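# Seat the rubber gasket onto the pump housing studs

## Task

Place the rubber gasket on the pump housing so that each stud pokes up through its matching hole and the gasket rests flat against the housing.

## Robot and tools

ROBOT. Two xArm6 arms, left_arm and right_arm, each with six revolute joints and a parallel two-finger gripper carrying a wrist camera. In a row and in every per-joint list, the joints run base to hand: waist (joint1), shoulder (joint2), elbow (joint3), forearm roll (joint4), wrist pitch (joint5), wrist roll (joint6). The waist sign is flipped relative to the URDF, in commands and in results alike. Allowed ranges in radians: waist -6.283 to 6.283, shoulder -2.059 to 2.094, elbow -3.927 to 0.192, forearm roll -6.283 to 6.283, wrist pitch -1.693 to 3.142, wrist roll -6.283 to 6.283. A target more than 0.010 rad outside a range, and further out than the joint now is, gets the call refused; targets just past a true end are clipped and reported as "joint sent to its limit".

FRAMES. Scene frame: origin at table-top height halfway between the two nominal bases, +x out over the table, +z up, left_arm on the +y side. Calibrated bases in the scene frame: left_arm at (+0.034, +0.374, 0) m, quat_wxyz (+1.000, 0, 0, -0.013); right_arm at (+0.023, -0.297, 0) m, quat_wxyz (+1.000, 0, 0, +0.013). Each arm's end_effector_position, end_effector_quat_wxyz, velocities and wrist camera pose are given in that arm's own base frame; fixed cameras and the table use the scene frame. Printed hand poses may be off by a few centimetres, more at long reach. The gripper's fingers point along its +z and close along its y; end_effector_position is the pinch point roughly 2 cm behind the fingertips, and the tips advance about 10 mm along +z while closing, mostly while the gap is above 40 mm.

ROWS. Every motion command is a row of 14 numbers: left_arm's six joint targets then its opening, then right_arm's six joint targets then its opening. Joint numbers are absolute target angles in radians (not offsets). Opening runs from -1 (closed) to +1 (fully open) and is an absolute command; sending 0 is a real command, so repeat the current value from "Tool commands" to leave a gripper alone, and resend "Joint targets" angles to keep an arm still.

TOOLS.
execute_actions(actions, cameras): actions is a list of actions; each action is a table of up to 15 rows, one row per 1/30 s step, with the last row repeated to fill 15 steps. An empty list just reports state. Per step, each joint target is kept within 0.692 rad of its measured angle, and targets moving a gripper more than 70 mm away are scaled back, so large moves need several actions. Joint speed tops out at 3.14 rad/s.
move(target, speed, blend, opening_speed, blocking, cameras): target is one 14-number row or a list of up to 15 rows, all absolute joint angles; joints of both arms are interpolated together toward them, so hands follow curves and nothing avoids obstacles. speed is rad/s of the joint with farthest to travel, 0.01 to 3.14, default 0.5 (one value or one per target). blend in rad rounds corners between listed targets. opening_speed (0.2 or more, per second on the -1..1 scale) ramps the gripper. blocking=false returns after about 0.5 s while the move continues; a new move replaces a running one. The result adds a "move:" line: done, off_target, moving, held or fault, plus limits=held if steps were withheld. Done does not prove contact or lack of it.
wait(seconds 0 to 10, cameras): lets time pass, arms holding their last command.
stop(cameras): brakes a running move.
zoom_image(camera, region [x0,y0,x1,y1] in pixels, at most 504x504): closer look at the latest image of cam_head_left, cam_head_right, cam_high, cam_low (504x504), cam_left_wrist or cam_right_wrist (896x504).
clear_fault(arm): clears a reported torque fault on left_arm or right_arm.
read_manual(section): licence texts only.
finished_scene(scene): ends the current scene, giving its number; irreversible, so call only once the gasket sits correctly without the robot holding it.

RESULTS. Joint positions and Joint velocities: per arm, six joints (rad, rad/s) then finger pad gap (m, 0.084 when fully open). "within noise" means the arm is still. Joint targets shows what the joints are now being driven to; Tool commands shows gripper commands; grip_measured is the measured opening on the -1..1 scale. Joint torques include gravity, carry offsets and noise, and are positive toward larger joint numbers. Action calls also list joint positions at some steps. "joint command not followed" means the inter-arm clearance check altered or held targets.

GRIPPING. To hold something, command an opening well below grip_measured; lower squeezes harder, up to about 24 N per pad.

AVOID. Dropping the gasket or releasing it while moving; anything leaving the table; fast impacts or hard pressing; the arms touching each other or a gripper closing on the other arm's fingers. Contact torque reaching a joint's limit (N m: waist 45.7, shoulder 45.8, elbow 28.2, forearm roll 28.2, wrist pitch 15.2, wrist roll 15.8), or a motor held at its torque limit for 1 s, causes a TORQUE FAULT that stops that arm until clear_fault. Holding loads, stretched poses or pushing into unreachable poses heats motors: MOTOR HOT warns near 65 °C, and at 80 °C an OVER-TEMPERATURE FAULT brakes the arm for 30 s or more. The simulation keeps running while replies are written, and loose objects may occasionally be nudged.

Each tool is called after "Request:" by a JSON object that holds its "name" and its "arguments".

## Session

Request:
{"name": "execute_actions", "arguments": {"actions": []}}

Scene clock: 0.00 s.
left_arm: end_effector_position=(+0.5845, -0.5301, +0.2400) grip_measured=+1.00 end_effector_quat_wxyz=(+0.091, +0.634, -0.443, +0.627) | right_arm: end_effector_position=(+0.3342, -0.0757, +0.1583) grip_measured=+1.00 end_effector_quat_wxyz=(-0.442, +0.370, +0.812, +0.088)
Joint positions: left_arm=[0.723 0.819 -1.536 0.052 -0.658 0.431 0.084] | right_arm=[0.379 0.421 -1.367 0.204 1.861 -2.704 0.084]
Joint velocities: within noise
Joint torques (N m): no reading
Joint targets: left_arm=[0.723 0.819 -1.536 0.052 -0.658 0.431] | right_arm=[0.379 0.421 -1.367 0.204 1.861 -2.704]
Tool commands: left_gripper/opening=+1.0 right_gripper/opening=+1.0

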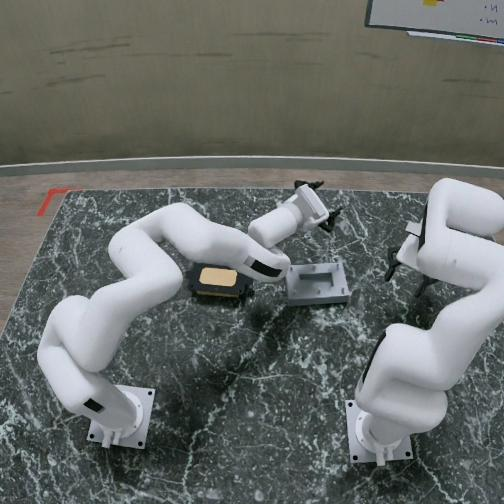

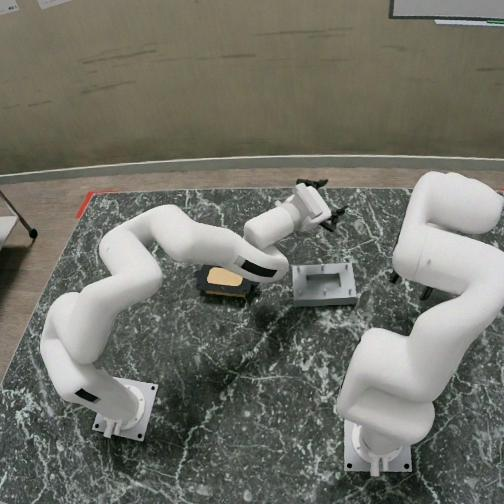

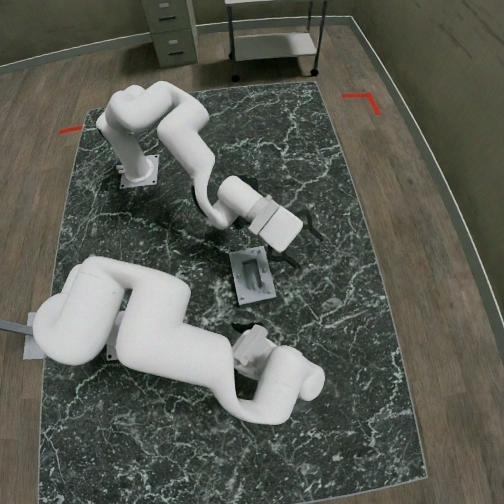

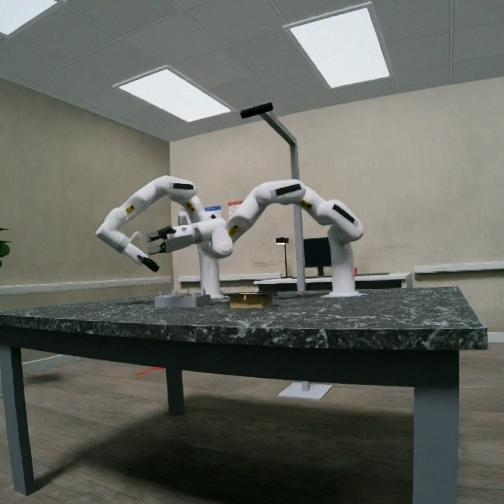

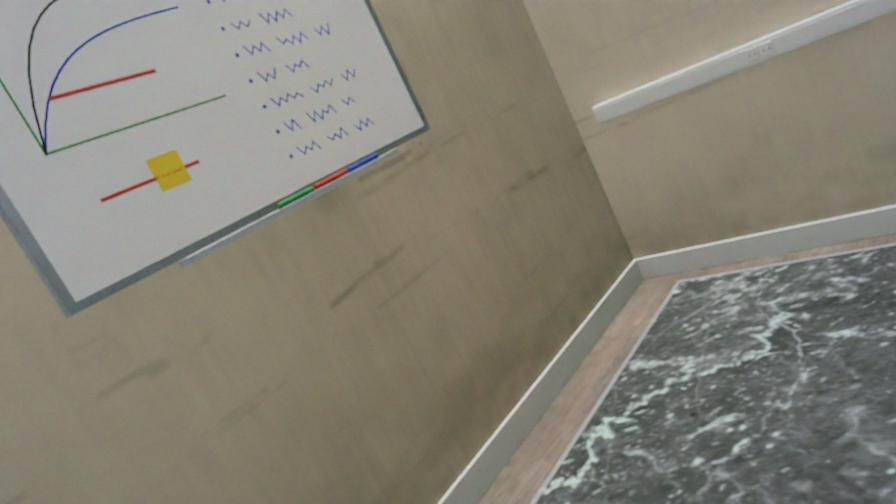

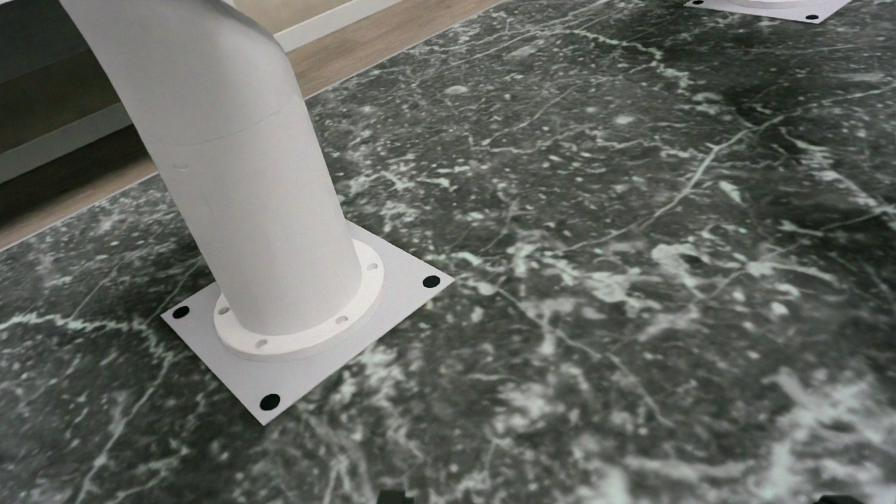

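Request:
{"name": "zoom_image", "arguments": {"camera": "cam_head_left", "region": [170, 230, 370, 330]}}

Request:
{"name": "zoom_image", "arguments": {"camera": "cam_head_right", "region": [180, 240, 380, 320]}}

Request:
{"name": "zoom_image", "arguments": {"camera": "cam_low", "region": [140, 270, 300, 330]}}

Request:
{"name": "zoom_image", "arguments": {"camera": "cam_high", "region": [180, 180, 340, 340]}}

Scaled by 2.520 from the camera's 504x504 image, which has a finer 720x720 frame.

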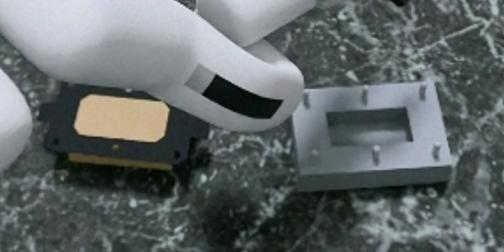

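Scaled by 2.520 from the camera's 504x504 image, which has a finer 720x720 frame.

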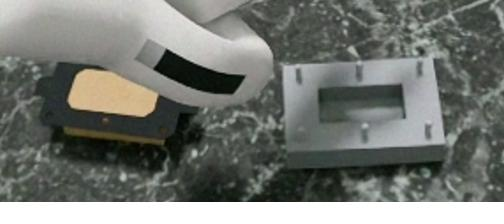

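Scaled by 3.150 from the camera's 504x504 image, which has a finer 720x720 frame.

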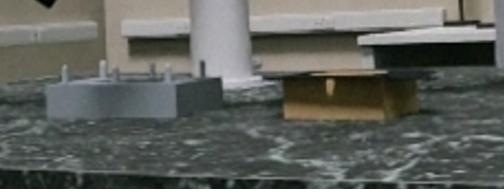

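Scaled by 3.150 from the camera's 504x504 image, which has a finer 720x720 frame.

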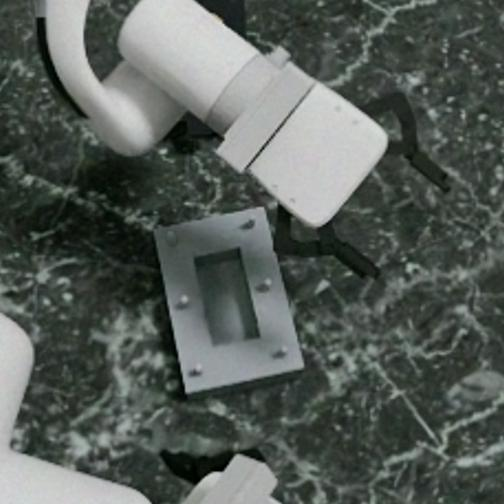

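Request:
{"name": "move", "arguments": {"target": [[0.590,-0.251,-1.256,0,1.507,-0.616,1,0.379,0.421,-1.367,0.204,1.861,-2.704,1],[0.590,-0.251,-1.256,0,1.507,-0.616,1,-0.360,-0.387,-1.136,0,1.523,0.386,1]], "speed": [0.8,1.2]}}

Scene clock: 37.77 s.
left_arm: end_effector_position=(+0.3356, -0.2247, +0.3599) grip_measured=+1.00 end_effector_quat_wxyz=(+0.000, +1.000, +0.013, +0.000) | right_arm: end_effector_position=(+0.3407, +0.1282, +0.3602) grip_measured=+1.00 end_effector_quat_wxyz=(+0.000, +1.000, -0.013, +0.000)
Joint positions: left_arm=[0.59 -0.251 -1.256 0 1.507 -0.616 0.084] | right_arm=[-0.36 -0.387 -1.136 0 1.523 0.386 0.084]
Joint velocities: within noise
Joint torques (N m): left_arm=[-0.18 -22.7 -11.23 -0.25 -2.13 0.02] | right_arm=[-0.86 -19.27 -11.97 -0.12 -1.84 0.04]
Joint targets: left_arm=[0.590 -0.251 -1.256 0.000 1.507 -0.616] | right_arm=[-0.360 -0.387 -1.136 0.000 1.523 0.386]
move: done

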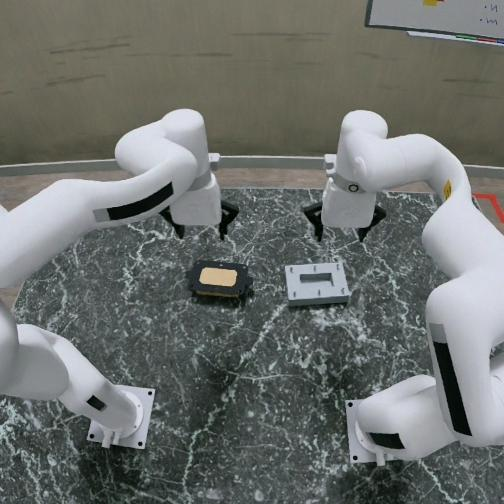

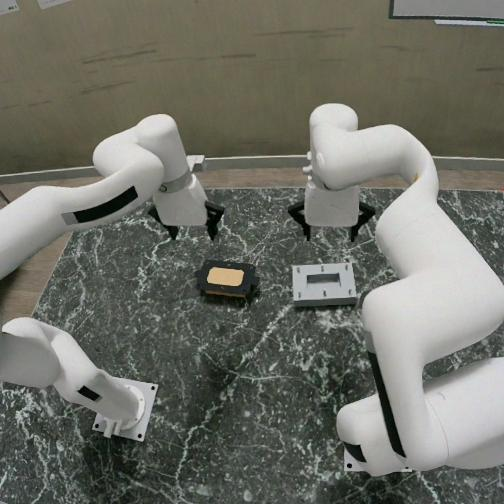

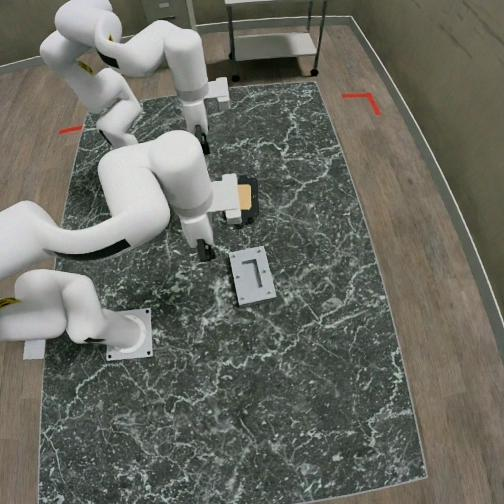

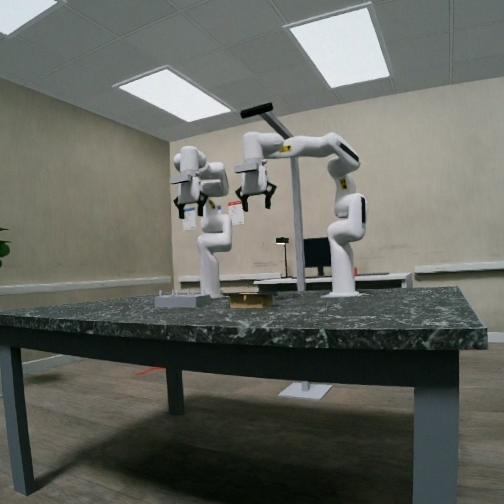

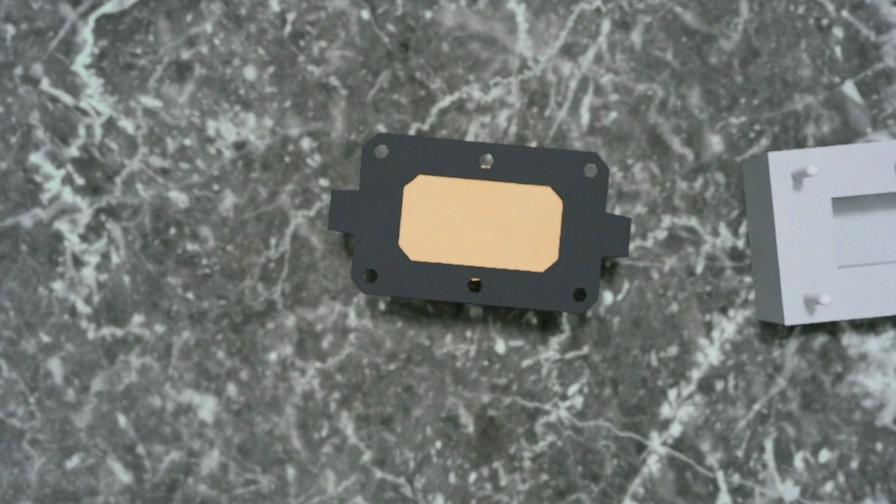

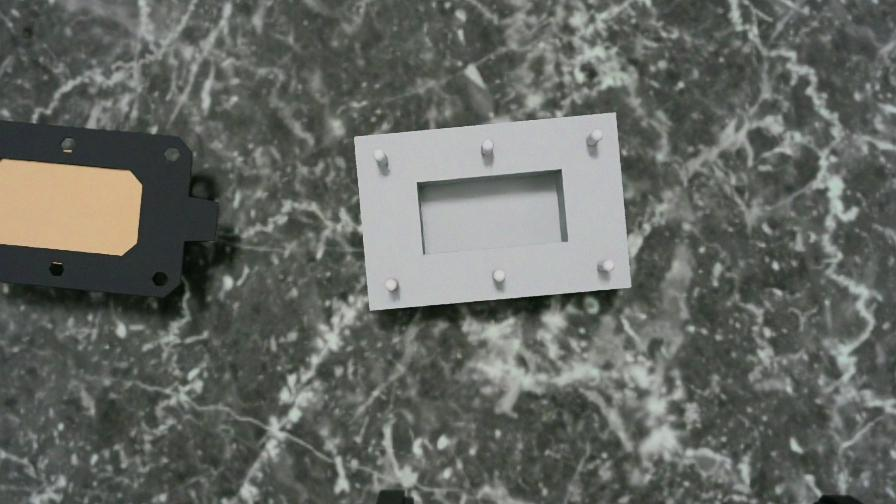

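Request:
{"name": "move", "arguments": {"target": [0.376,-0.1974,-1.3083,0,1.5057,1.264,1,-0.4547,-0.0978,-1.4115,0,1.509,1.9577,1], "speed": 1, "cameras": ["cam_left_wrist","cam_right_wrist"]}}

Scene clock: 71.23 s.
left_arm: end_effector_position=(+0.3902, -0.1540, +0.3600) grip_measured=+1.00 end_effector_quat_wxyz=(+0.000, +0.682, -0.731, +0.000) | right_arm: end_effector_position=(+0.4026, +0.1968, +0.3602) grip_measured=+1.00 end_effector_quat_wxyz=(+0.000, +0.731, -0.683, +0.000)
Joint positions: left_arm=[0.376 -0.197 -1.308 0 1.506 1.264 0.084] | right_arm=[-0.455 -0.098 -1.412 0 1.509 1.958 0.084]
Joint velocities: within noise
Joint torques (N m): left_arm=[-0.35 -23.11 -11.28 -0.45 -2.38 0.08] | right_arm=[-0.87 -26.96 -12.2 0.1 -1.77 0.05]
Joint targets: left_arm=[0.376 -0.197 -1.308 0.000 1.506 1.264] | right_arm=[-0.455 -0.098 -1.411 0.000 1.509 1.958]
move: done
Images, in order (width x height): cam_left_wrist 896x504, cam_right_wrist 896x504.

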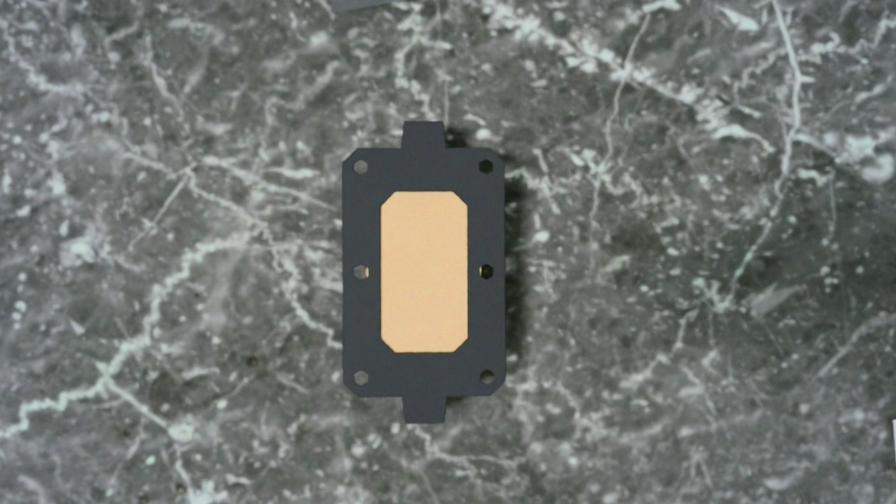

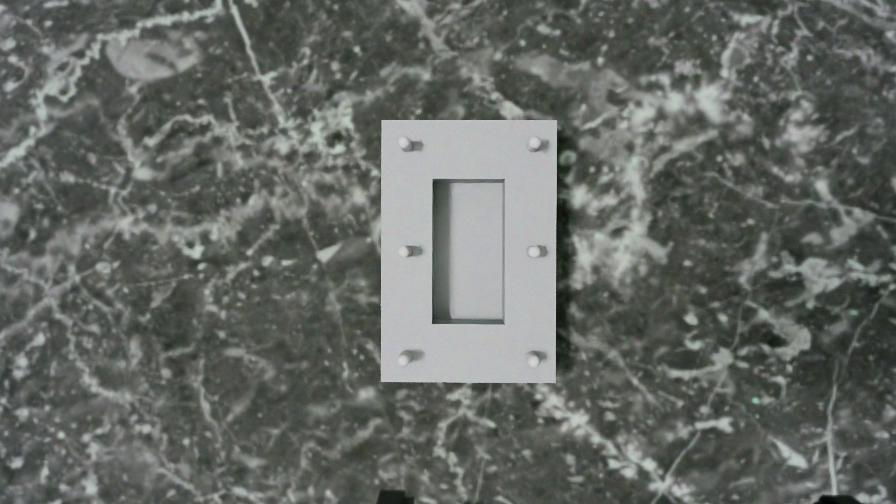

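Request:
{"name": "move", "arguments": {"target": [0.213,-0.273,-1.2359,0,1.5089,1.427,1,-0.5832,0.0323,-1.5579,0,1.5256,2.0862,1], "speed": 1, "cameras": ["cam_left_wrist","cam_right_wrist"]}}

Scene clock: 83.53 s.
left_arm: end_effector_position=(+0.3885, -0.0840, +0.3601) grip_measured=+1.00 end_effector_quat_wxyz=(+0.000, +0.682, -0.731, +0.000) | right_arm: end_effector_position=(+0.4043, +0.2667, +0.3601) grip_measured=+1.00 end_effector_quat_wxyz=(+0.000, +0.731, -0.683, +0.000)
Joint positions: left_arm=[0.213 -0.273 -1.236 0 1.509 1.427 0.084] | right_arm=[-0.583 0.032 -1.558 0 1.526 2.086 0.084]
Joint velocities: within noise
Joint torques (N m): left_arm=[-0.56 -22.51 -11.1 -0.57 -2.17 0.2] | right_arm=[-0.81 -31.06 -12.2 -0.15 -1.57 0.09]
Joint targets: left_arm=[0.213 -0.273 -1.236 0.000 1.509 1.427] | right_arm=[-0.583 0.032 -1.558 0.000 1.526 2.086]
move: done
Images, in order (width x height): cam_left_wrist 896x504, cam_right_wrist 896x504.

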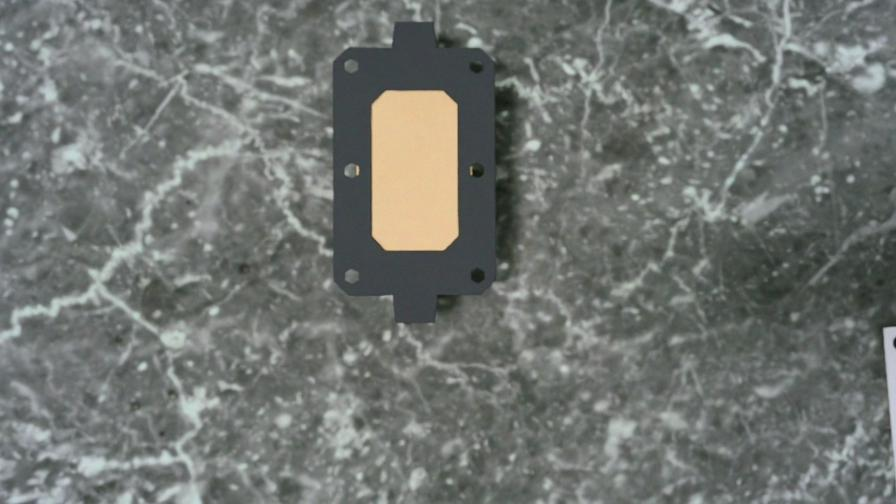

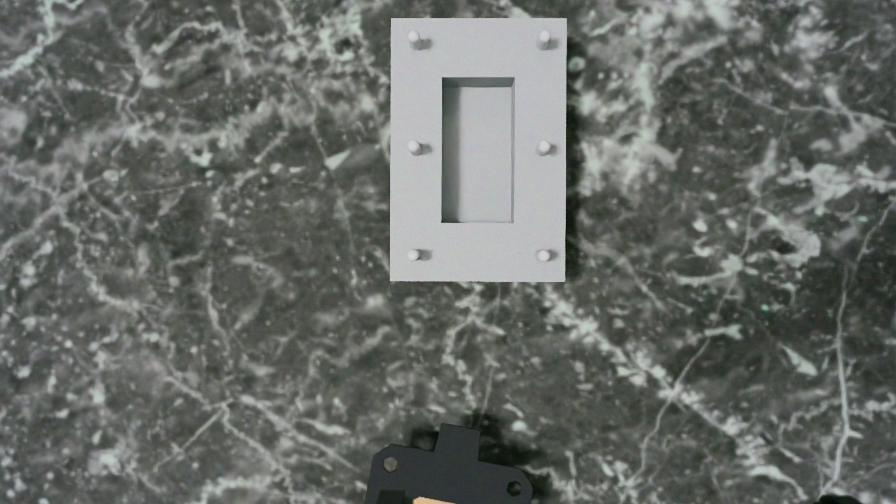

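Request:
{"name": "move", "arguments": {"target": [0.2591,0.0446,-0.8958,0,0.8512,1.381,0.3,-0.6453,0.3233,-1.2664,0,0.9431,2.337,0.3], "speed": 0.8}}

Request:
{"name": "zoom_image", "arguments": {"camera": "cam_high", "region": [160, 120, 330, 290]}}

Request:
{"name": "zoom_image", "arguments": {"camera": "cam_low", "region": [150, 200, 330, 330]}}

Scene clock: 116.00 s.
left_arm: end_effector_position=(+0.4358, -0.1155, +0.1299) grip_measured=+0.29 end_effector_quat_wxyz=(+0.000, +0.682, -0.731, +0.000) | right_arm: end_effector_position=(+0.4313, +0.3247, +0.1299) grip_measured=+0.29 end_effector_quat_wxyz=(+0.000, -0.663, +0.749, +0.000)
Joint positions: left_arm=[0.259 0.045 -0.896 0 0.851 1.381 0.056] | right_arm=[-0.645 0.323 -1.266 0 0.943 2.337 0.056]
Joint velocities: within noise
Joint torques (N m): left_arm=[0.78 -28.9 -10.25 -0.27 -2.29 -0.23] | right_arm=[-0.91 -39.15 -11.31 0.06 -1.76 0.09]
Joint targets: left_arm=[0.259 0.045 -0.896 0.000 0.851 1.381] | right_arm=[-0.645 0.323 -1.266 0.000 0.943 2.337]
move: done

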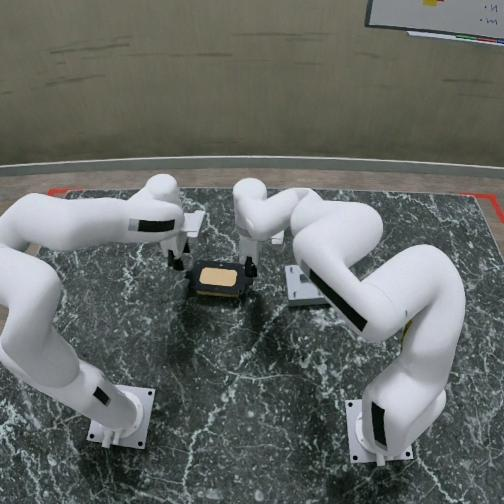

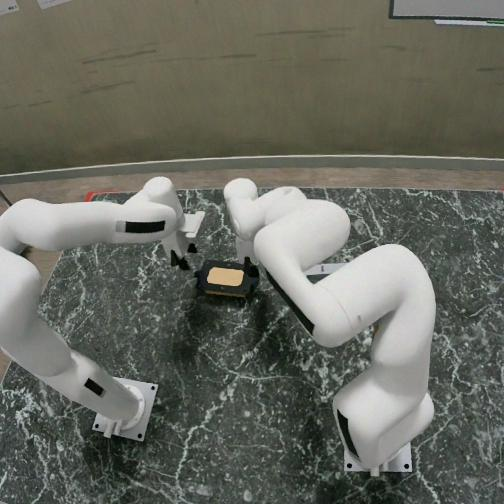

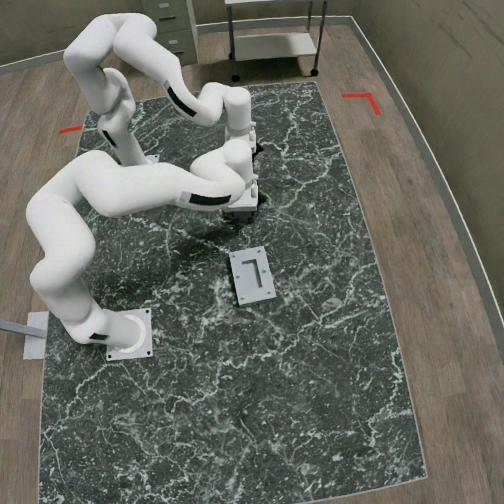

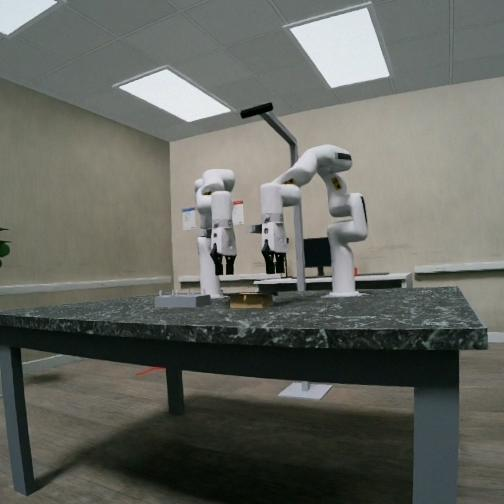

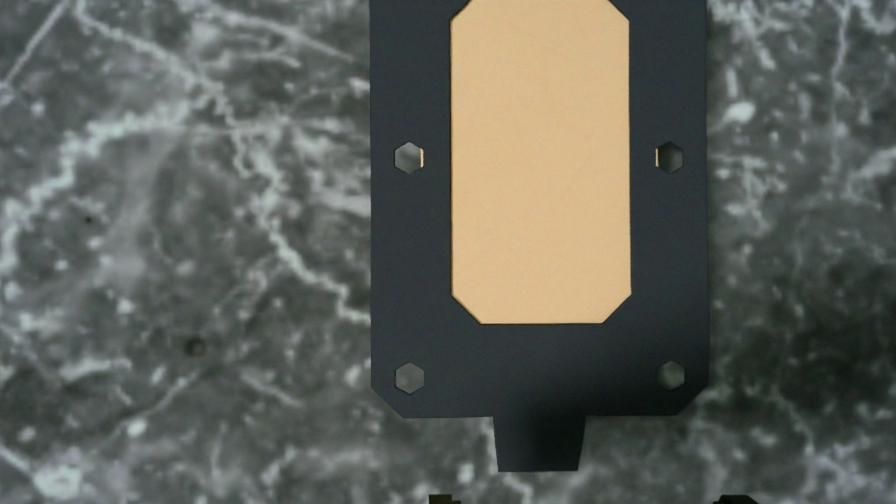

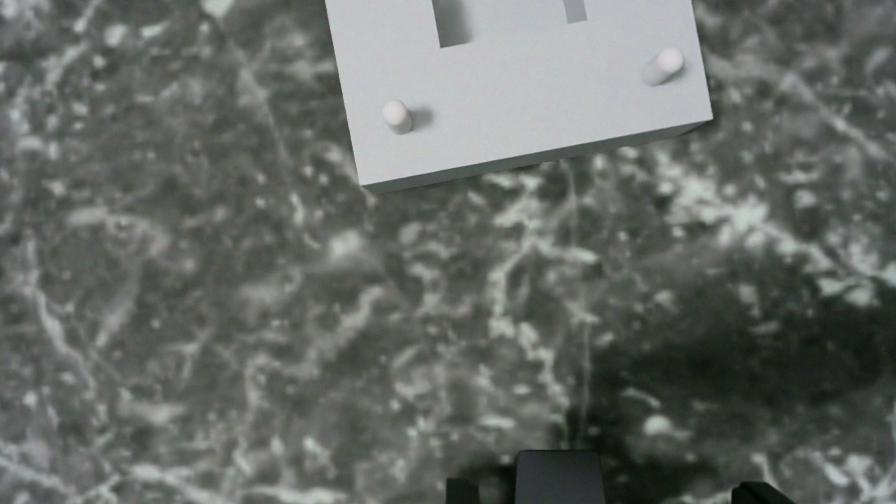

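Scaled by 2.965 from the camera's 504x504 image, which has a finer 720x720 frame.

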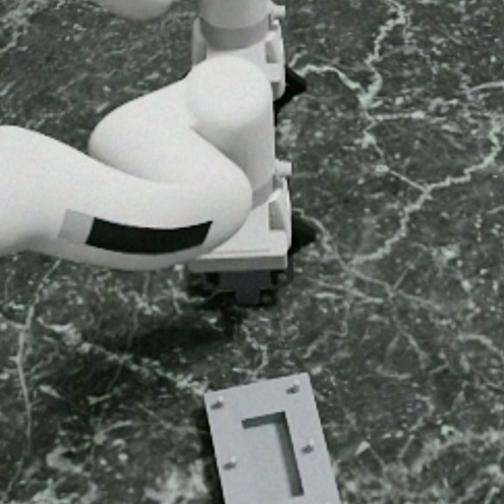

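Scaled by 2.800 from the camera's 504x504 image, which has a finer 720x720 frame.

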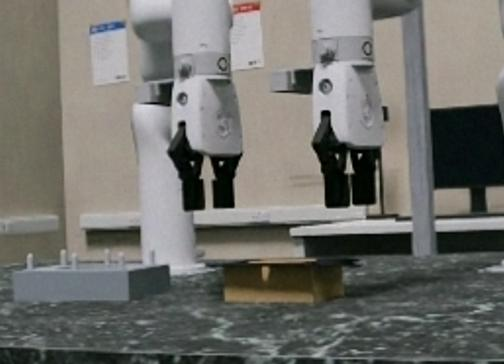

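Request:
{"name": "move", "arguments": {"target": [0.2501,0.187,-0.8357,0,0.6487,1.3899,0.3,-0.6399,0.4312,-1.199,0,0.7678,2.3319,0.3], "speed": 0.4}}

Request:
{"name": "zoom_image", "arguments": {"camera": "cam_low", "region": [190, 250, 290, 320]}}

Request:
{"name": "zoom_image", "arguments": {"camera": "cam_head_left", "region": [150, 220, 290, 320]}}

Scene clock: 133.63 s.
left_arm: end_effector_position=(+0.4362, -0.1114, +0.0590) grip_measured=+0.29 end_effector_quat_wxyz=(+0.000, +0.682, -0.731, +0.000) | right_arm: end_effector_position=(+0.4309, +0.3208, +0.0591) grip_measured=+0.29 end_effector_quat_wxyz=(+0.000, -0.663, +0.749, +0.000)
Joint positions: left_arm=[0.25 0.187 -0.836 0 0.649 1.39 0.056] | right_arm=[-0.64 0.431 -1.199 0 0.768 2.332 0.056]
Joint velocities: within noise
Joint torques (N m): left_arm=[-0.74 -30.99 -9.15 -0.34 -2.31 0.03] | right_arm=[0.31 -40.52 -10.63 0.15 -1.72 -0.21]
Joint targets: left_arm=[0.250 0.187 -0.836 0.000 0.649 1.390] | right_arm=[-0.640 0.431 -1.199 0.000 0.768 2.332]
move: done

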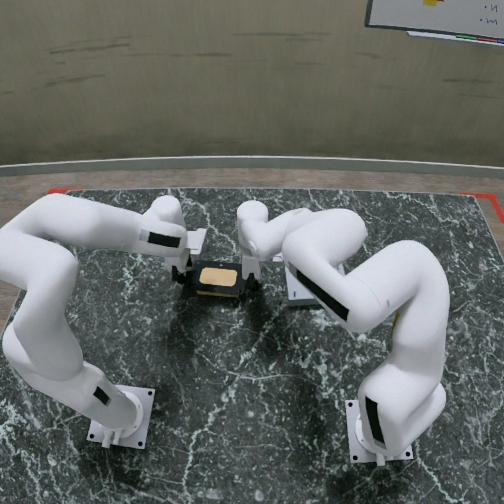

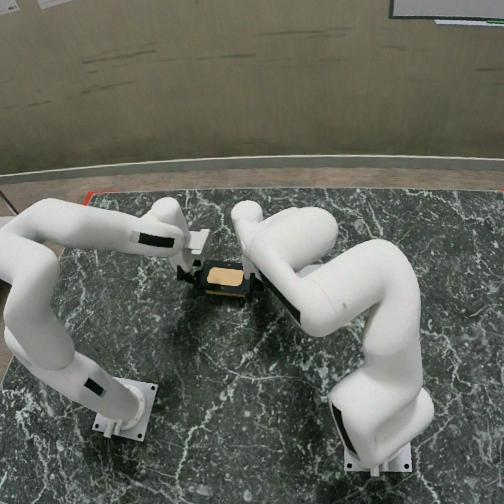

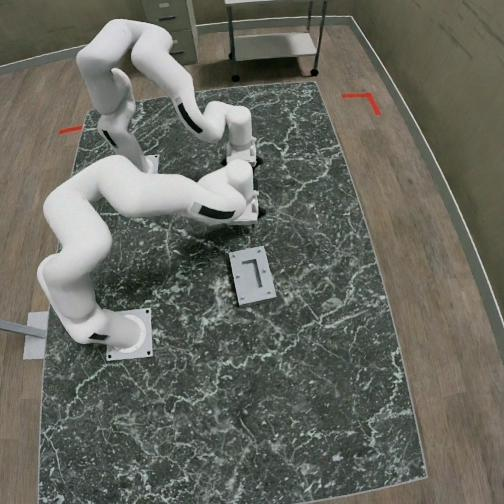

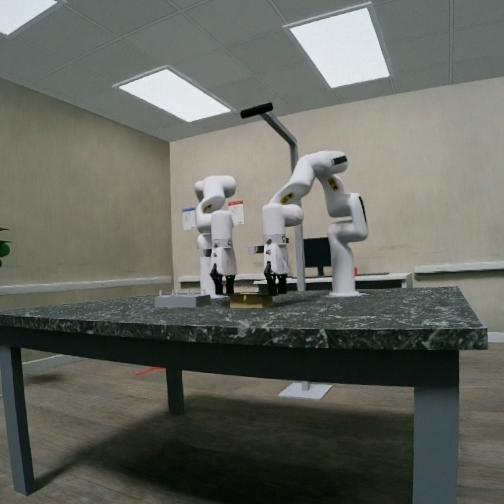

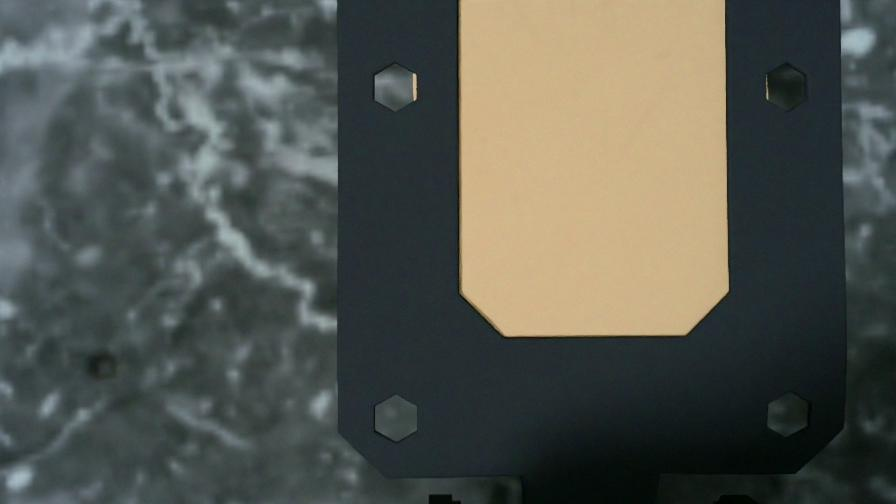

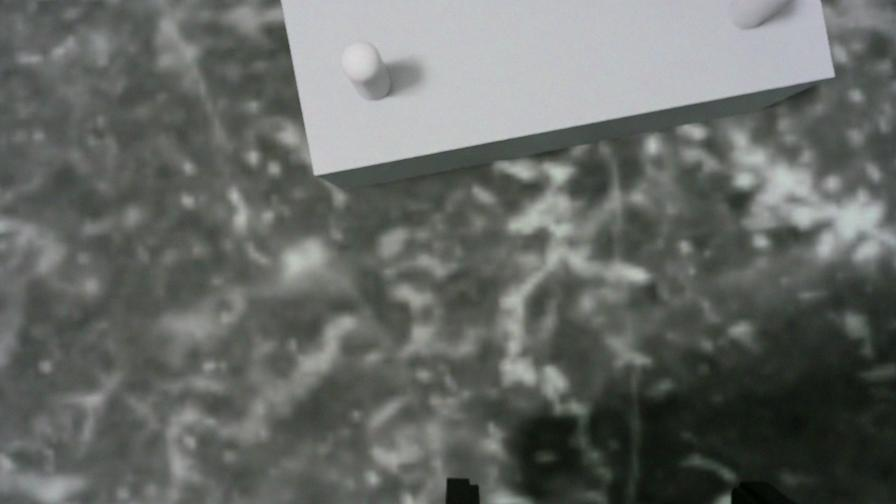

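Scaled by 5.040 from the camera's 504x504 image, which has a finer 720x720 frame.

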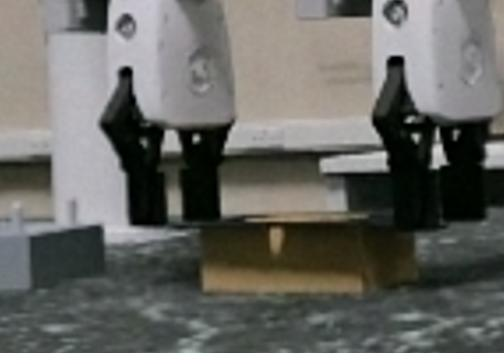

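Scaled by 3.600 from the camera's 504x504 image, which has a finer 720x720 frame.

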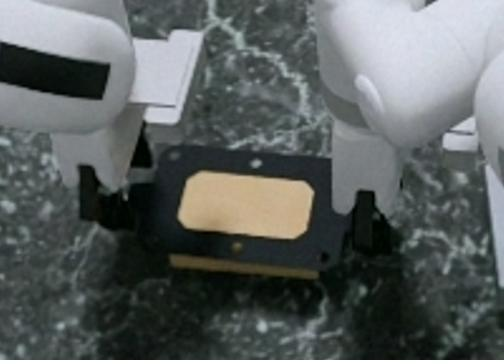

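Request:
{"name": "move", "arguments": {"target": [0.2501,0.187,-0.8357,0,0.6487,1.3899,-0.42,-0.6399,0.4312,-1.199,0,0.7678,2.3319,-0.42], "opening_speed": 0.5}}

Request:
{"name": "zoom_image", "arguments": {"camera": "cam_low", "region": [190, 250, 290, 320]}}

Request:
{"name": "zoom_image", "arguments": {"camera": "cam_head_left", "region": [150, 220, 290, 320]}}

Scene clock: 139.87 s.
left_arm: end_effector_position=(+0.4361, -0.1114, +0.0590) grip_measured=-0.44 end_effector_quat_wxyz=(+0.000, +0.682, -0.731, +0.000) | right_arm: end_effector_position=(+0.4309, +0.3207, +0.0590) grip_measured=-0.44 end_effector_quat_wxyz=(+0.000, -0.663, +0.749, +0.000)
Joint positions: left_arm=[0.25 0.187 -0.836 0 0.649 1.39 0.025] | right_arm=[-0.64 0.431 -1.199 0 0.768 2.332 0.025]
Joint velocities: within noise
Joint torques (N m): left_arm=[0.04 -31.51 -9.39 -0.26 -2.29 -0.02] | right_arm=[-0.5 -41.44 -10.83 0.04 -1.67 0.02]
Joint targets: left_arm=[0.250 0.187 -0.836 0.000 0.649 1.390] | right_arm=[-0.640 0.431 -1.199 0.000 0.768 2.332]
move: done

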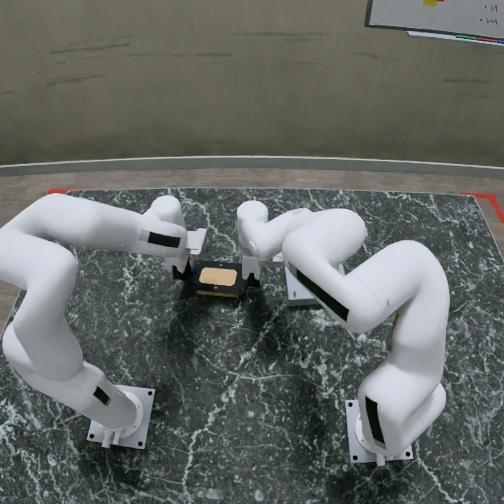

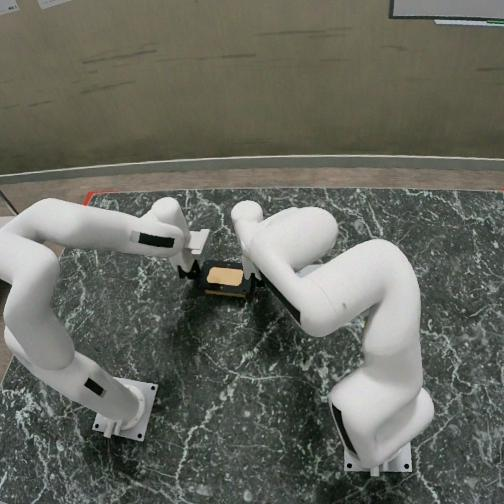

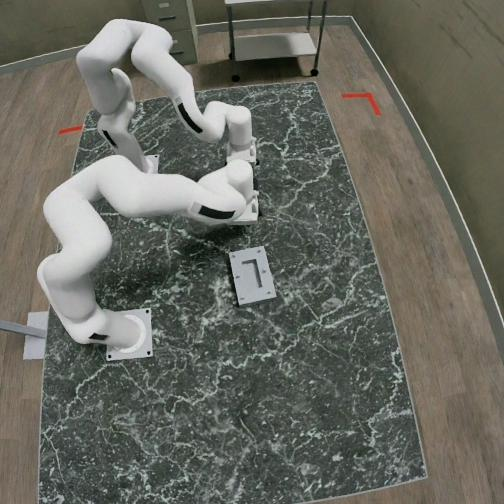

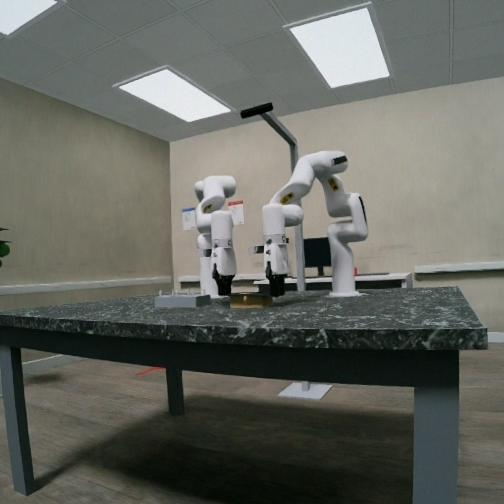

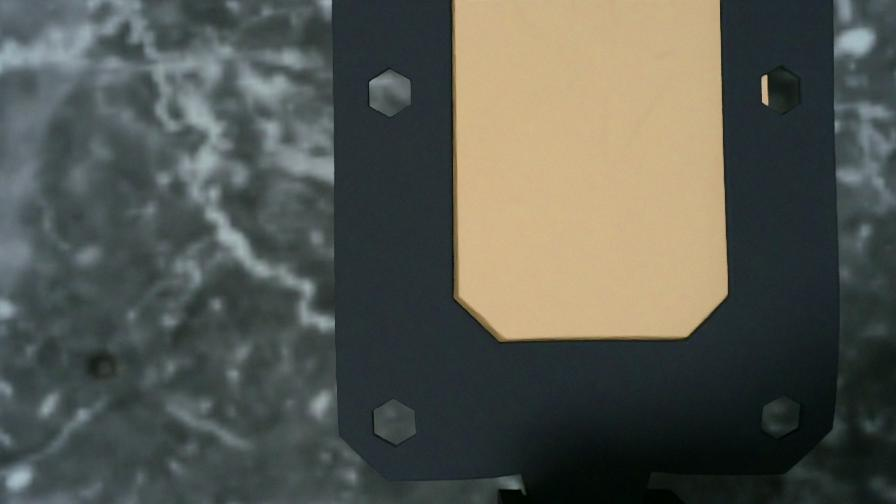

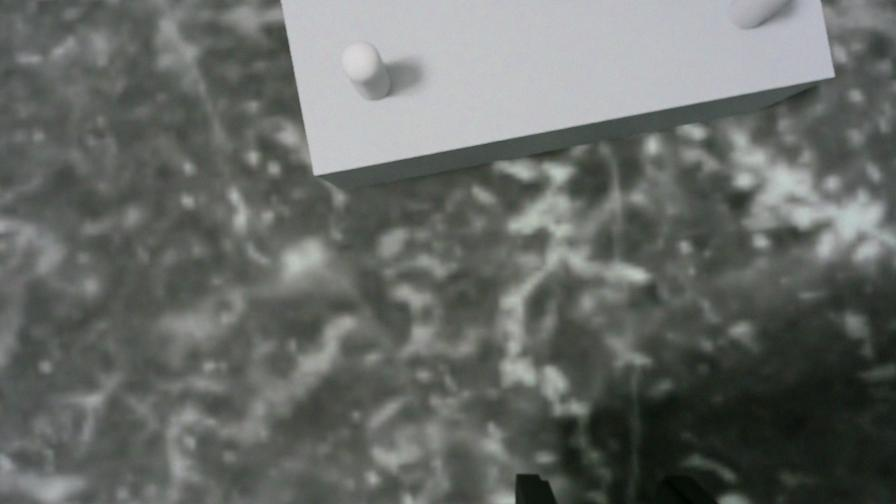

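Scaled by 5.040 from the camera's 504x504 image, which has a finer 720x720 frame.

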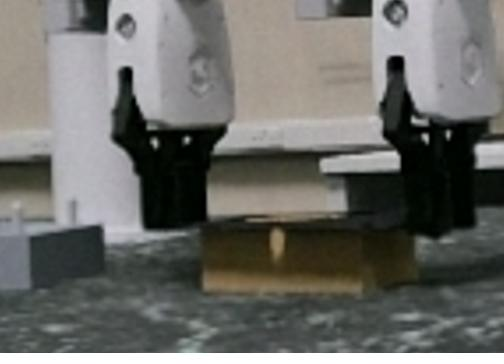

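Scaled by 3.600 from the camera's 504x504 image, which has a finer 720x720 frame.

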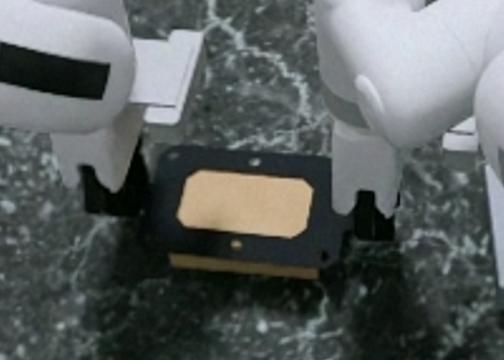

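Request:
{"name": "move", "arguments": {"target": [0.2501,0.187,-0.8357,0,0.6487,1.3899,-0.52,-0.6399,0.4312,-1.199,0,0.7678,2.3319,-0.52], "opening_speed": 0.5, "cameras": ["cam_left_wrist","cam_head_left"]}}

Request:
{"name": "zoom_image", "arguments": {"camera": "cam_left_wrist", "region": [392, 304, 792, 504]}}

Request:
{"name": "zoom_image", "arguments": {"camera": "cam_head_left", "region": [150, 220, 290, 320]}}

Scene clock: 147.40 s.
left_arm: end_effector_position=(+0.4361, -0.1114, +0.0590) grip_measured=-0.54 end_effector_quat_wxyz=(+0.000, +0.682, -0.731, +0.000) | right_arm: end_effector_position=(+0.4309, +0.3207, +0.0590) grip_measured=-0.54 end_effector_quat_wxyz=(+0.000, -0.663, +0.749, +0.000)
Joint positions: left_arm=[0.25 0.187 -0.836 0 0.649 1.39 0.02] | right_arm=[-0.64 0.431 -1.199 0 0.768 2.332 0.02]
Joint velocities: within noise
Joint torques (N m): left_arm=[-0.14 -32.21 -9.33 -0.39 -2.3 -0.05] | right_arm=[-0.38 -41.38 -10.68 0.08 -1.63 -0.02]
Joint targets: left_arm=[0.250 0.187 -0.836 0.000 0.649 1.390] | right_arm=[-0.640 0.431 -1.199 0.000 0.768 2.332]
move: done
Images, in order (width x height): cam_head_left 504x504, cam_left_wrist 896x504.

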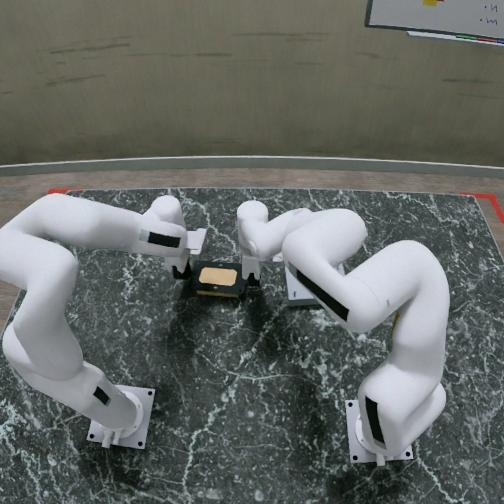

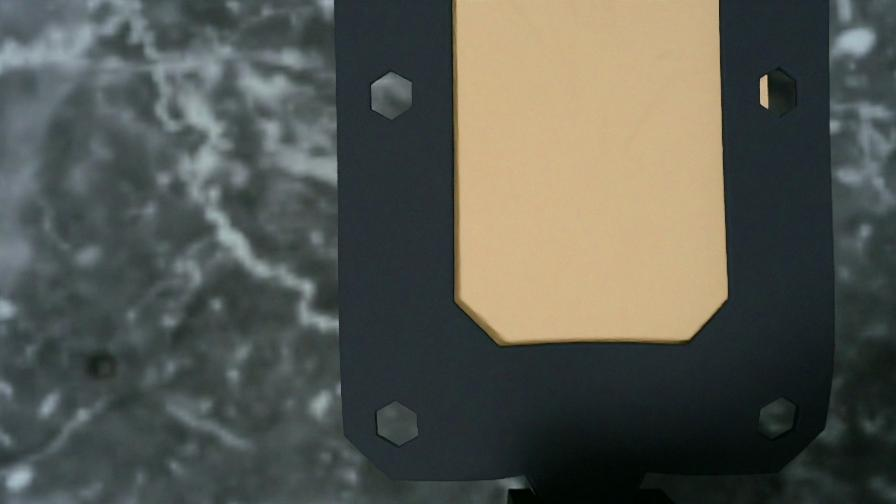

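Scaled by 1.260 from the camera's 896x504 image, which has a finer 1280x720 frame.

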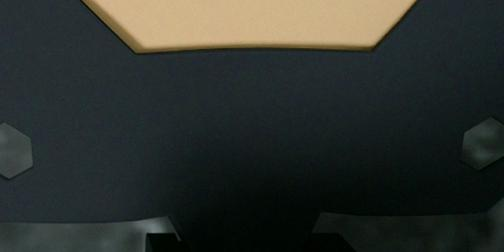

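Scaled by 3.600 from the camera's 504x504 image, which has a finer 720x720 frame.

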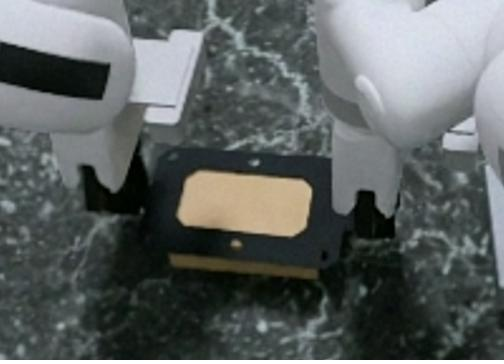

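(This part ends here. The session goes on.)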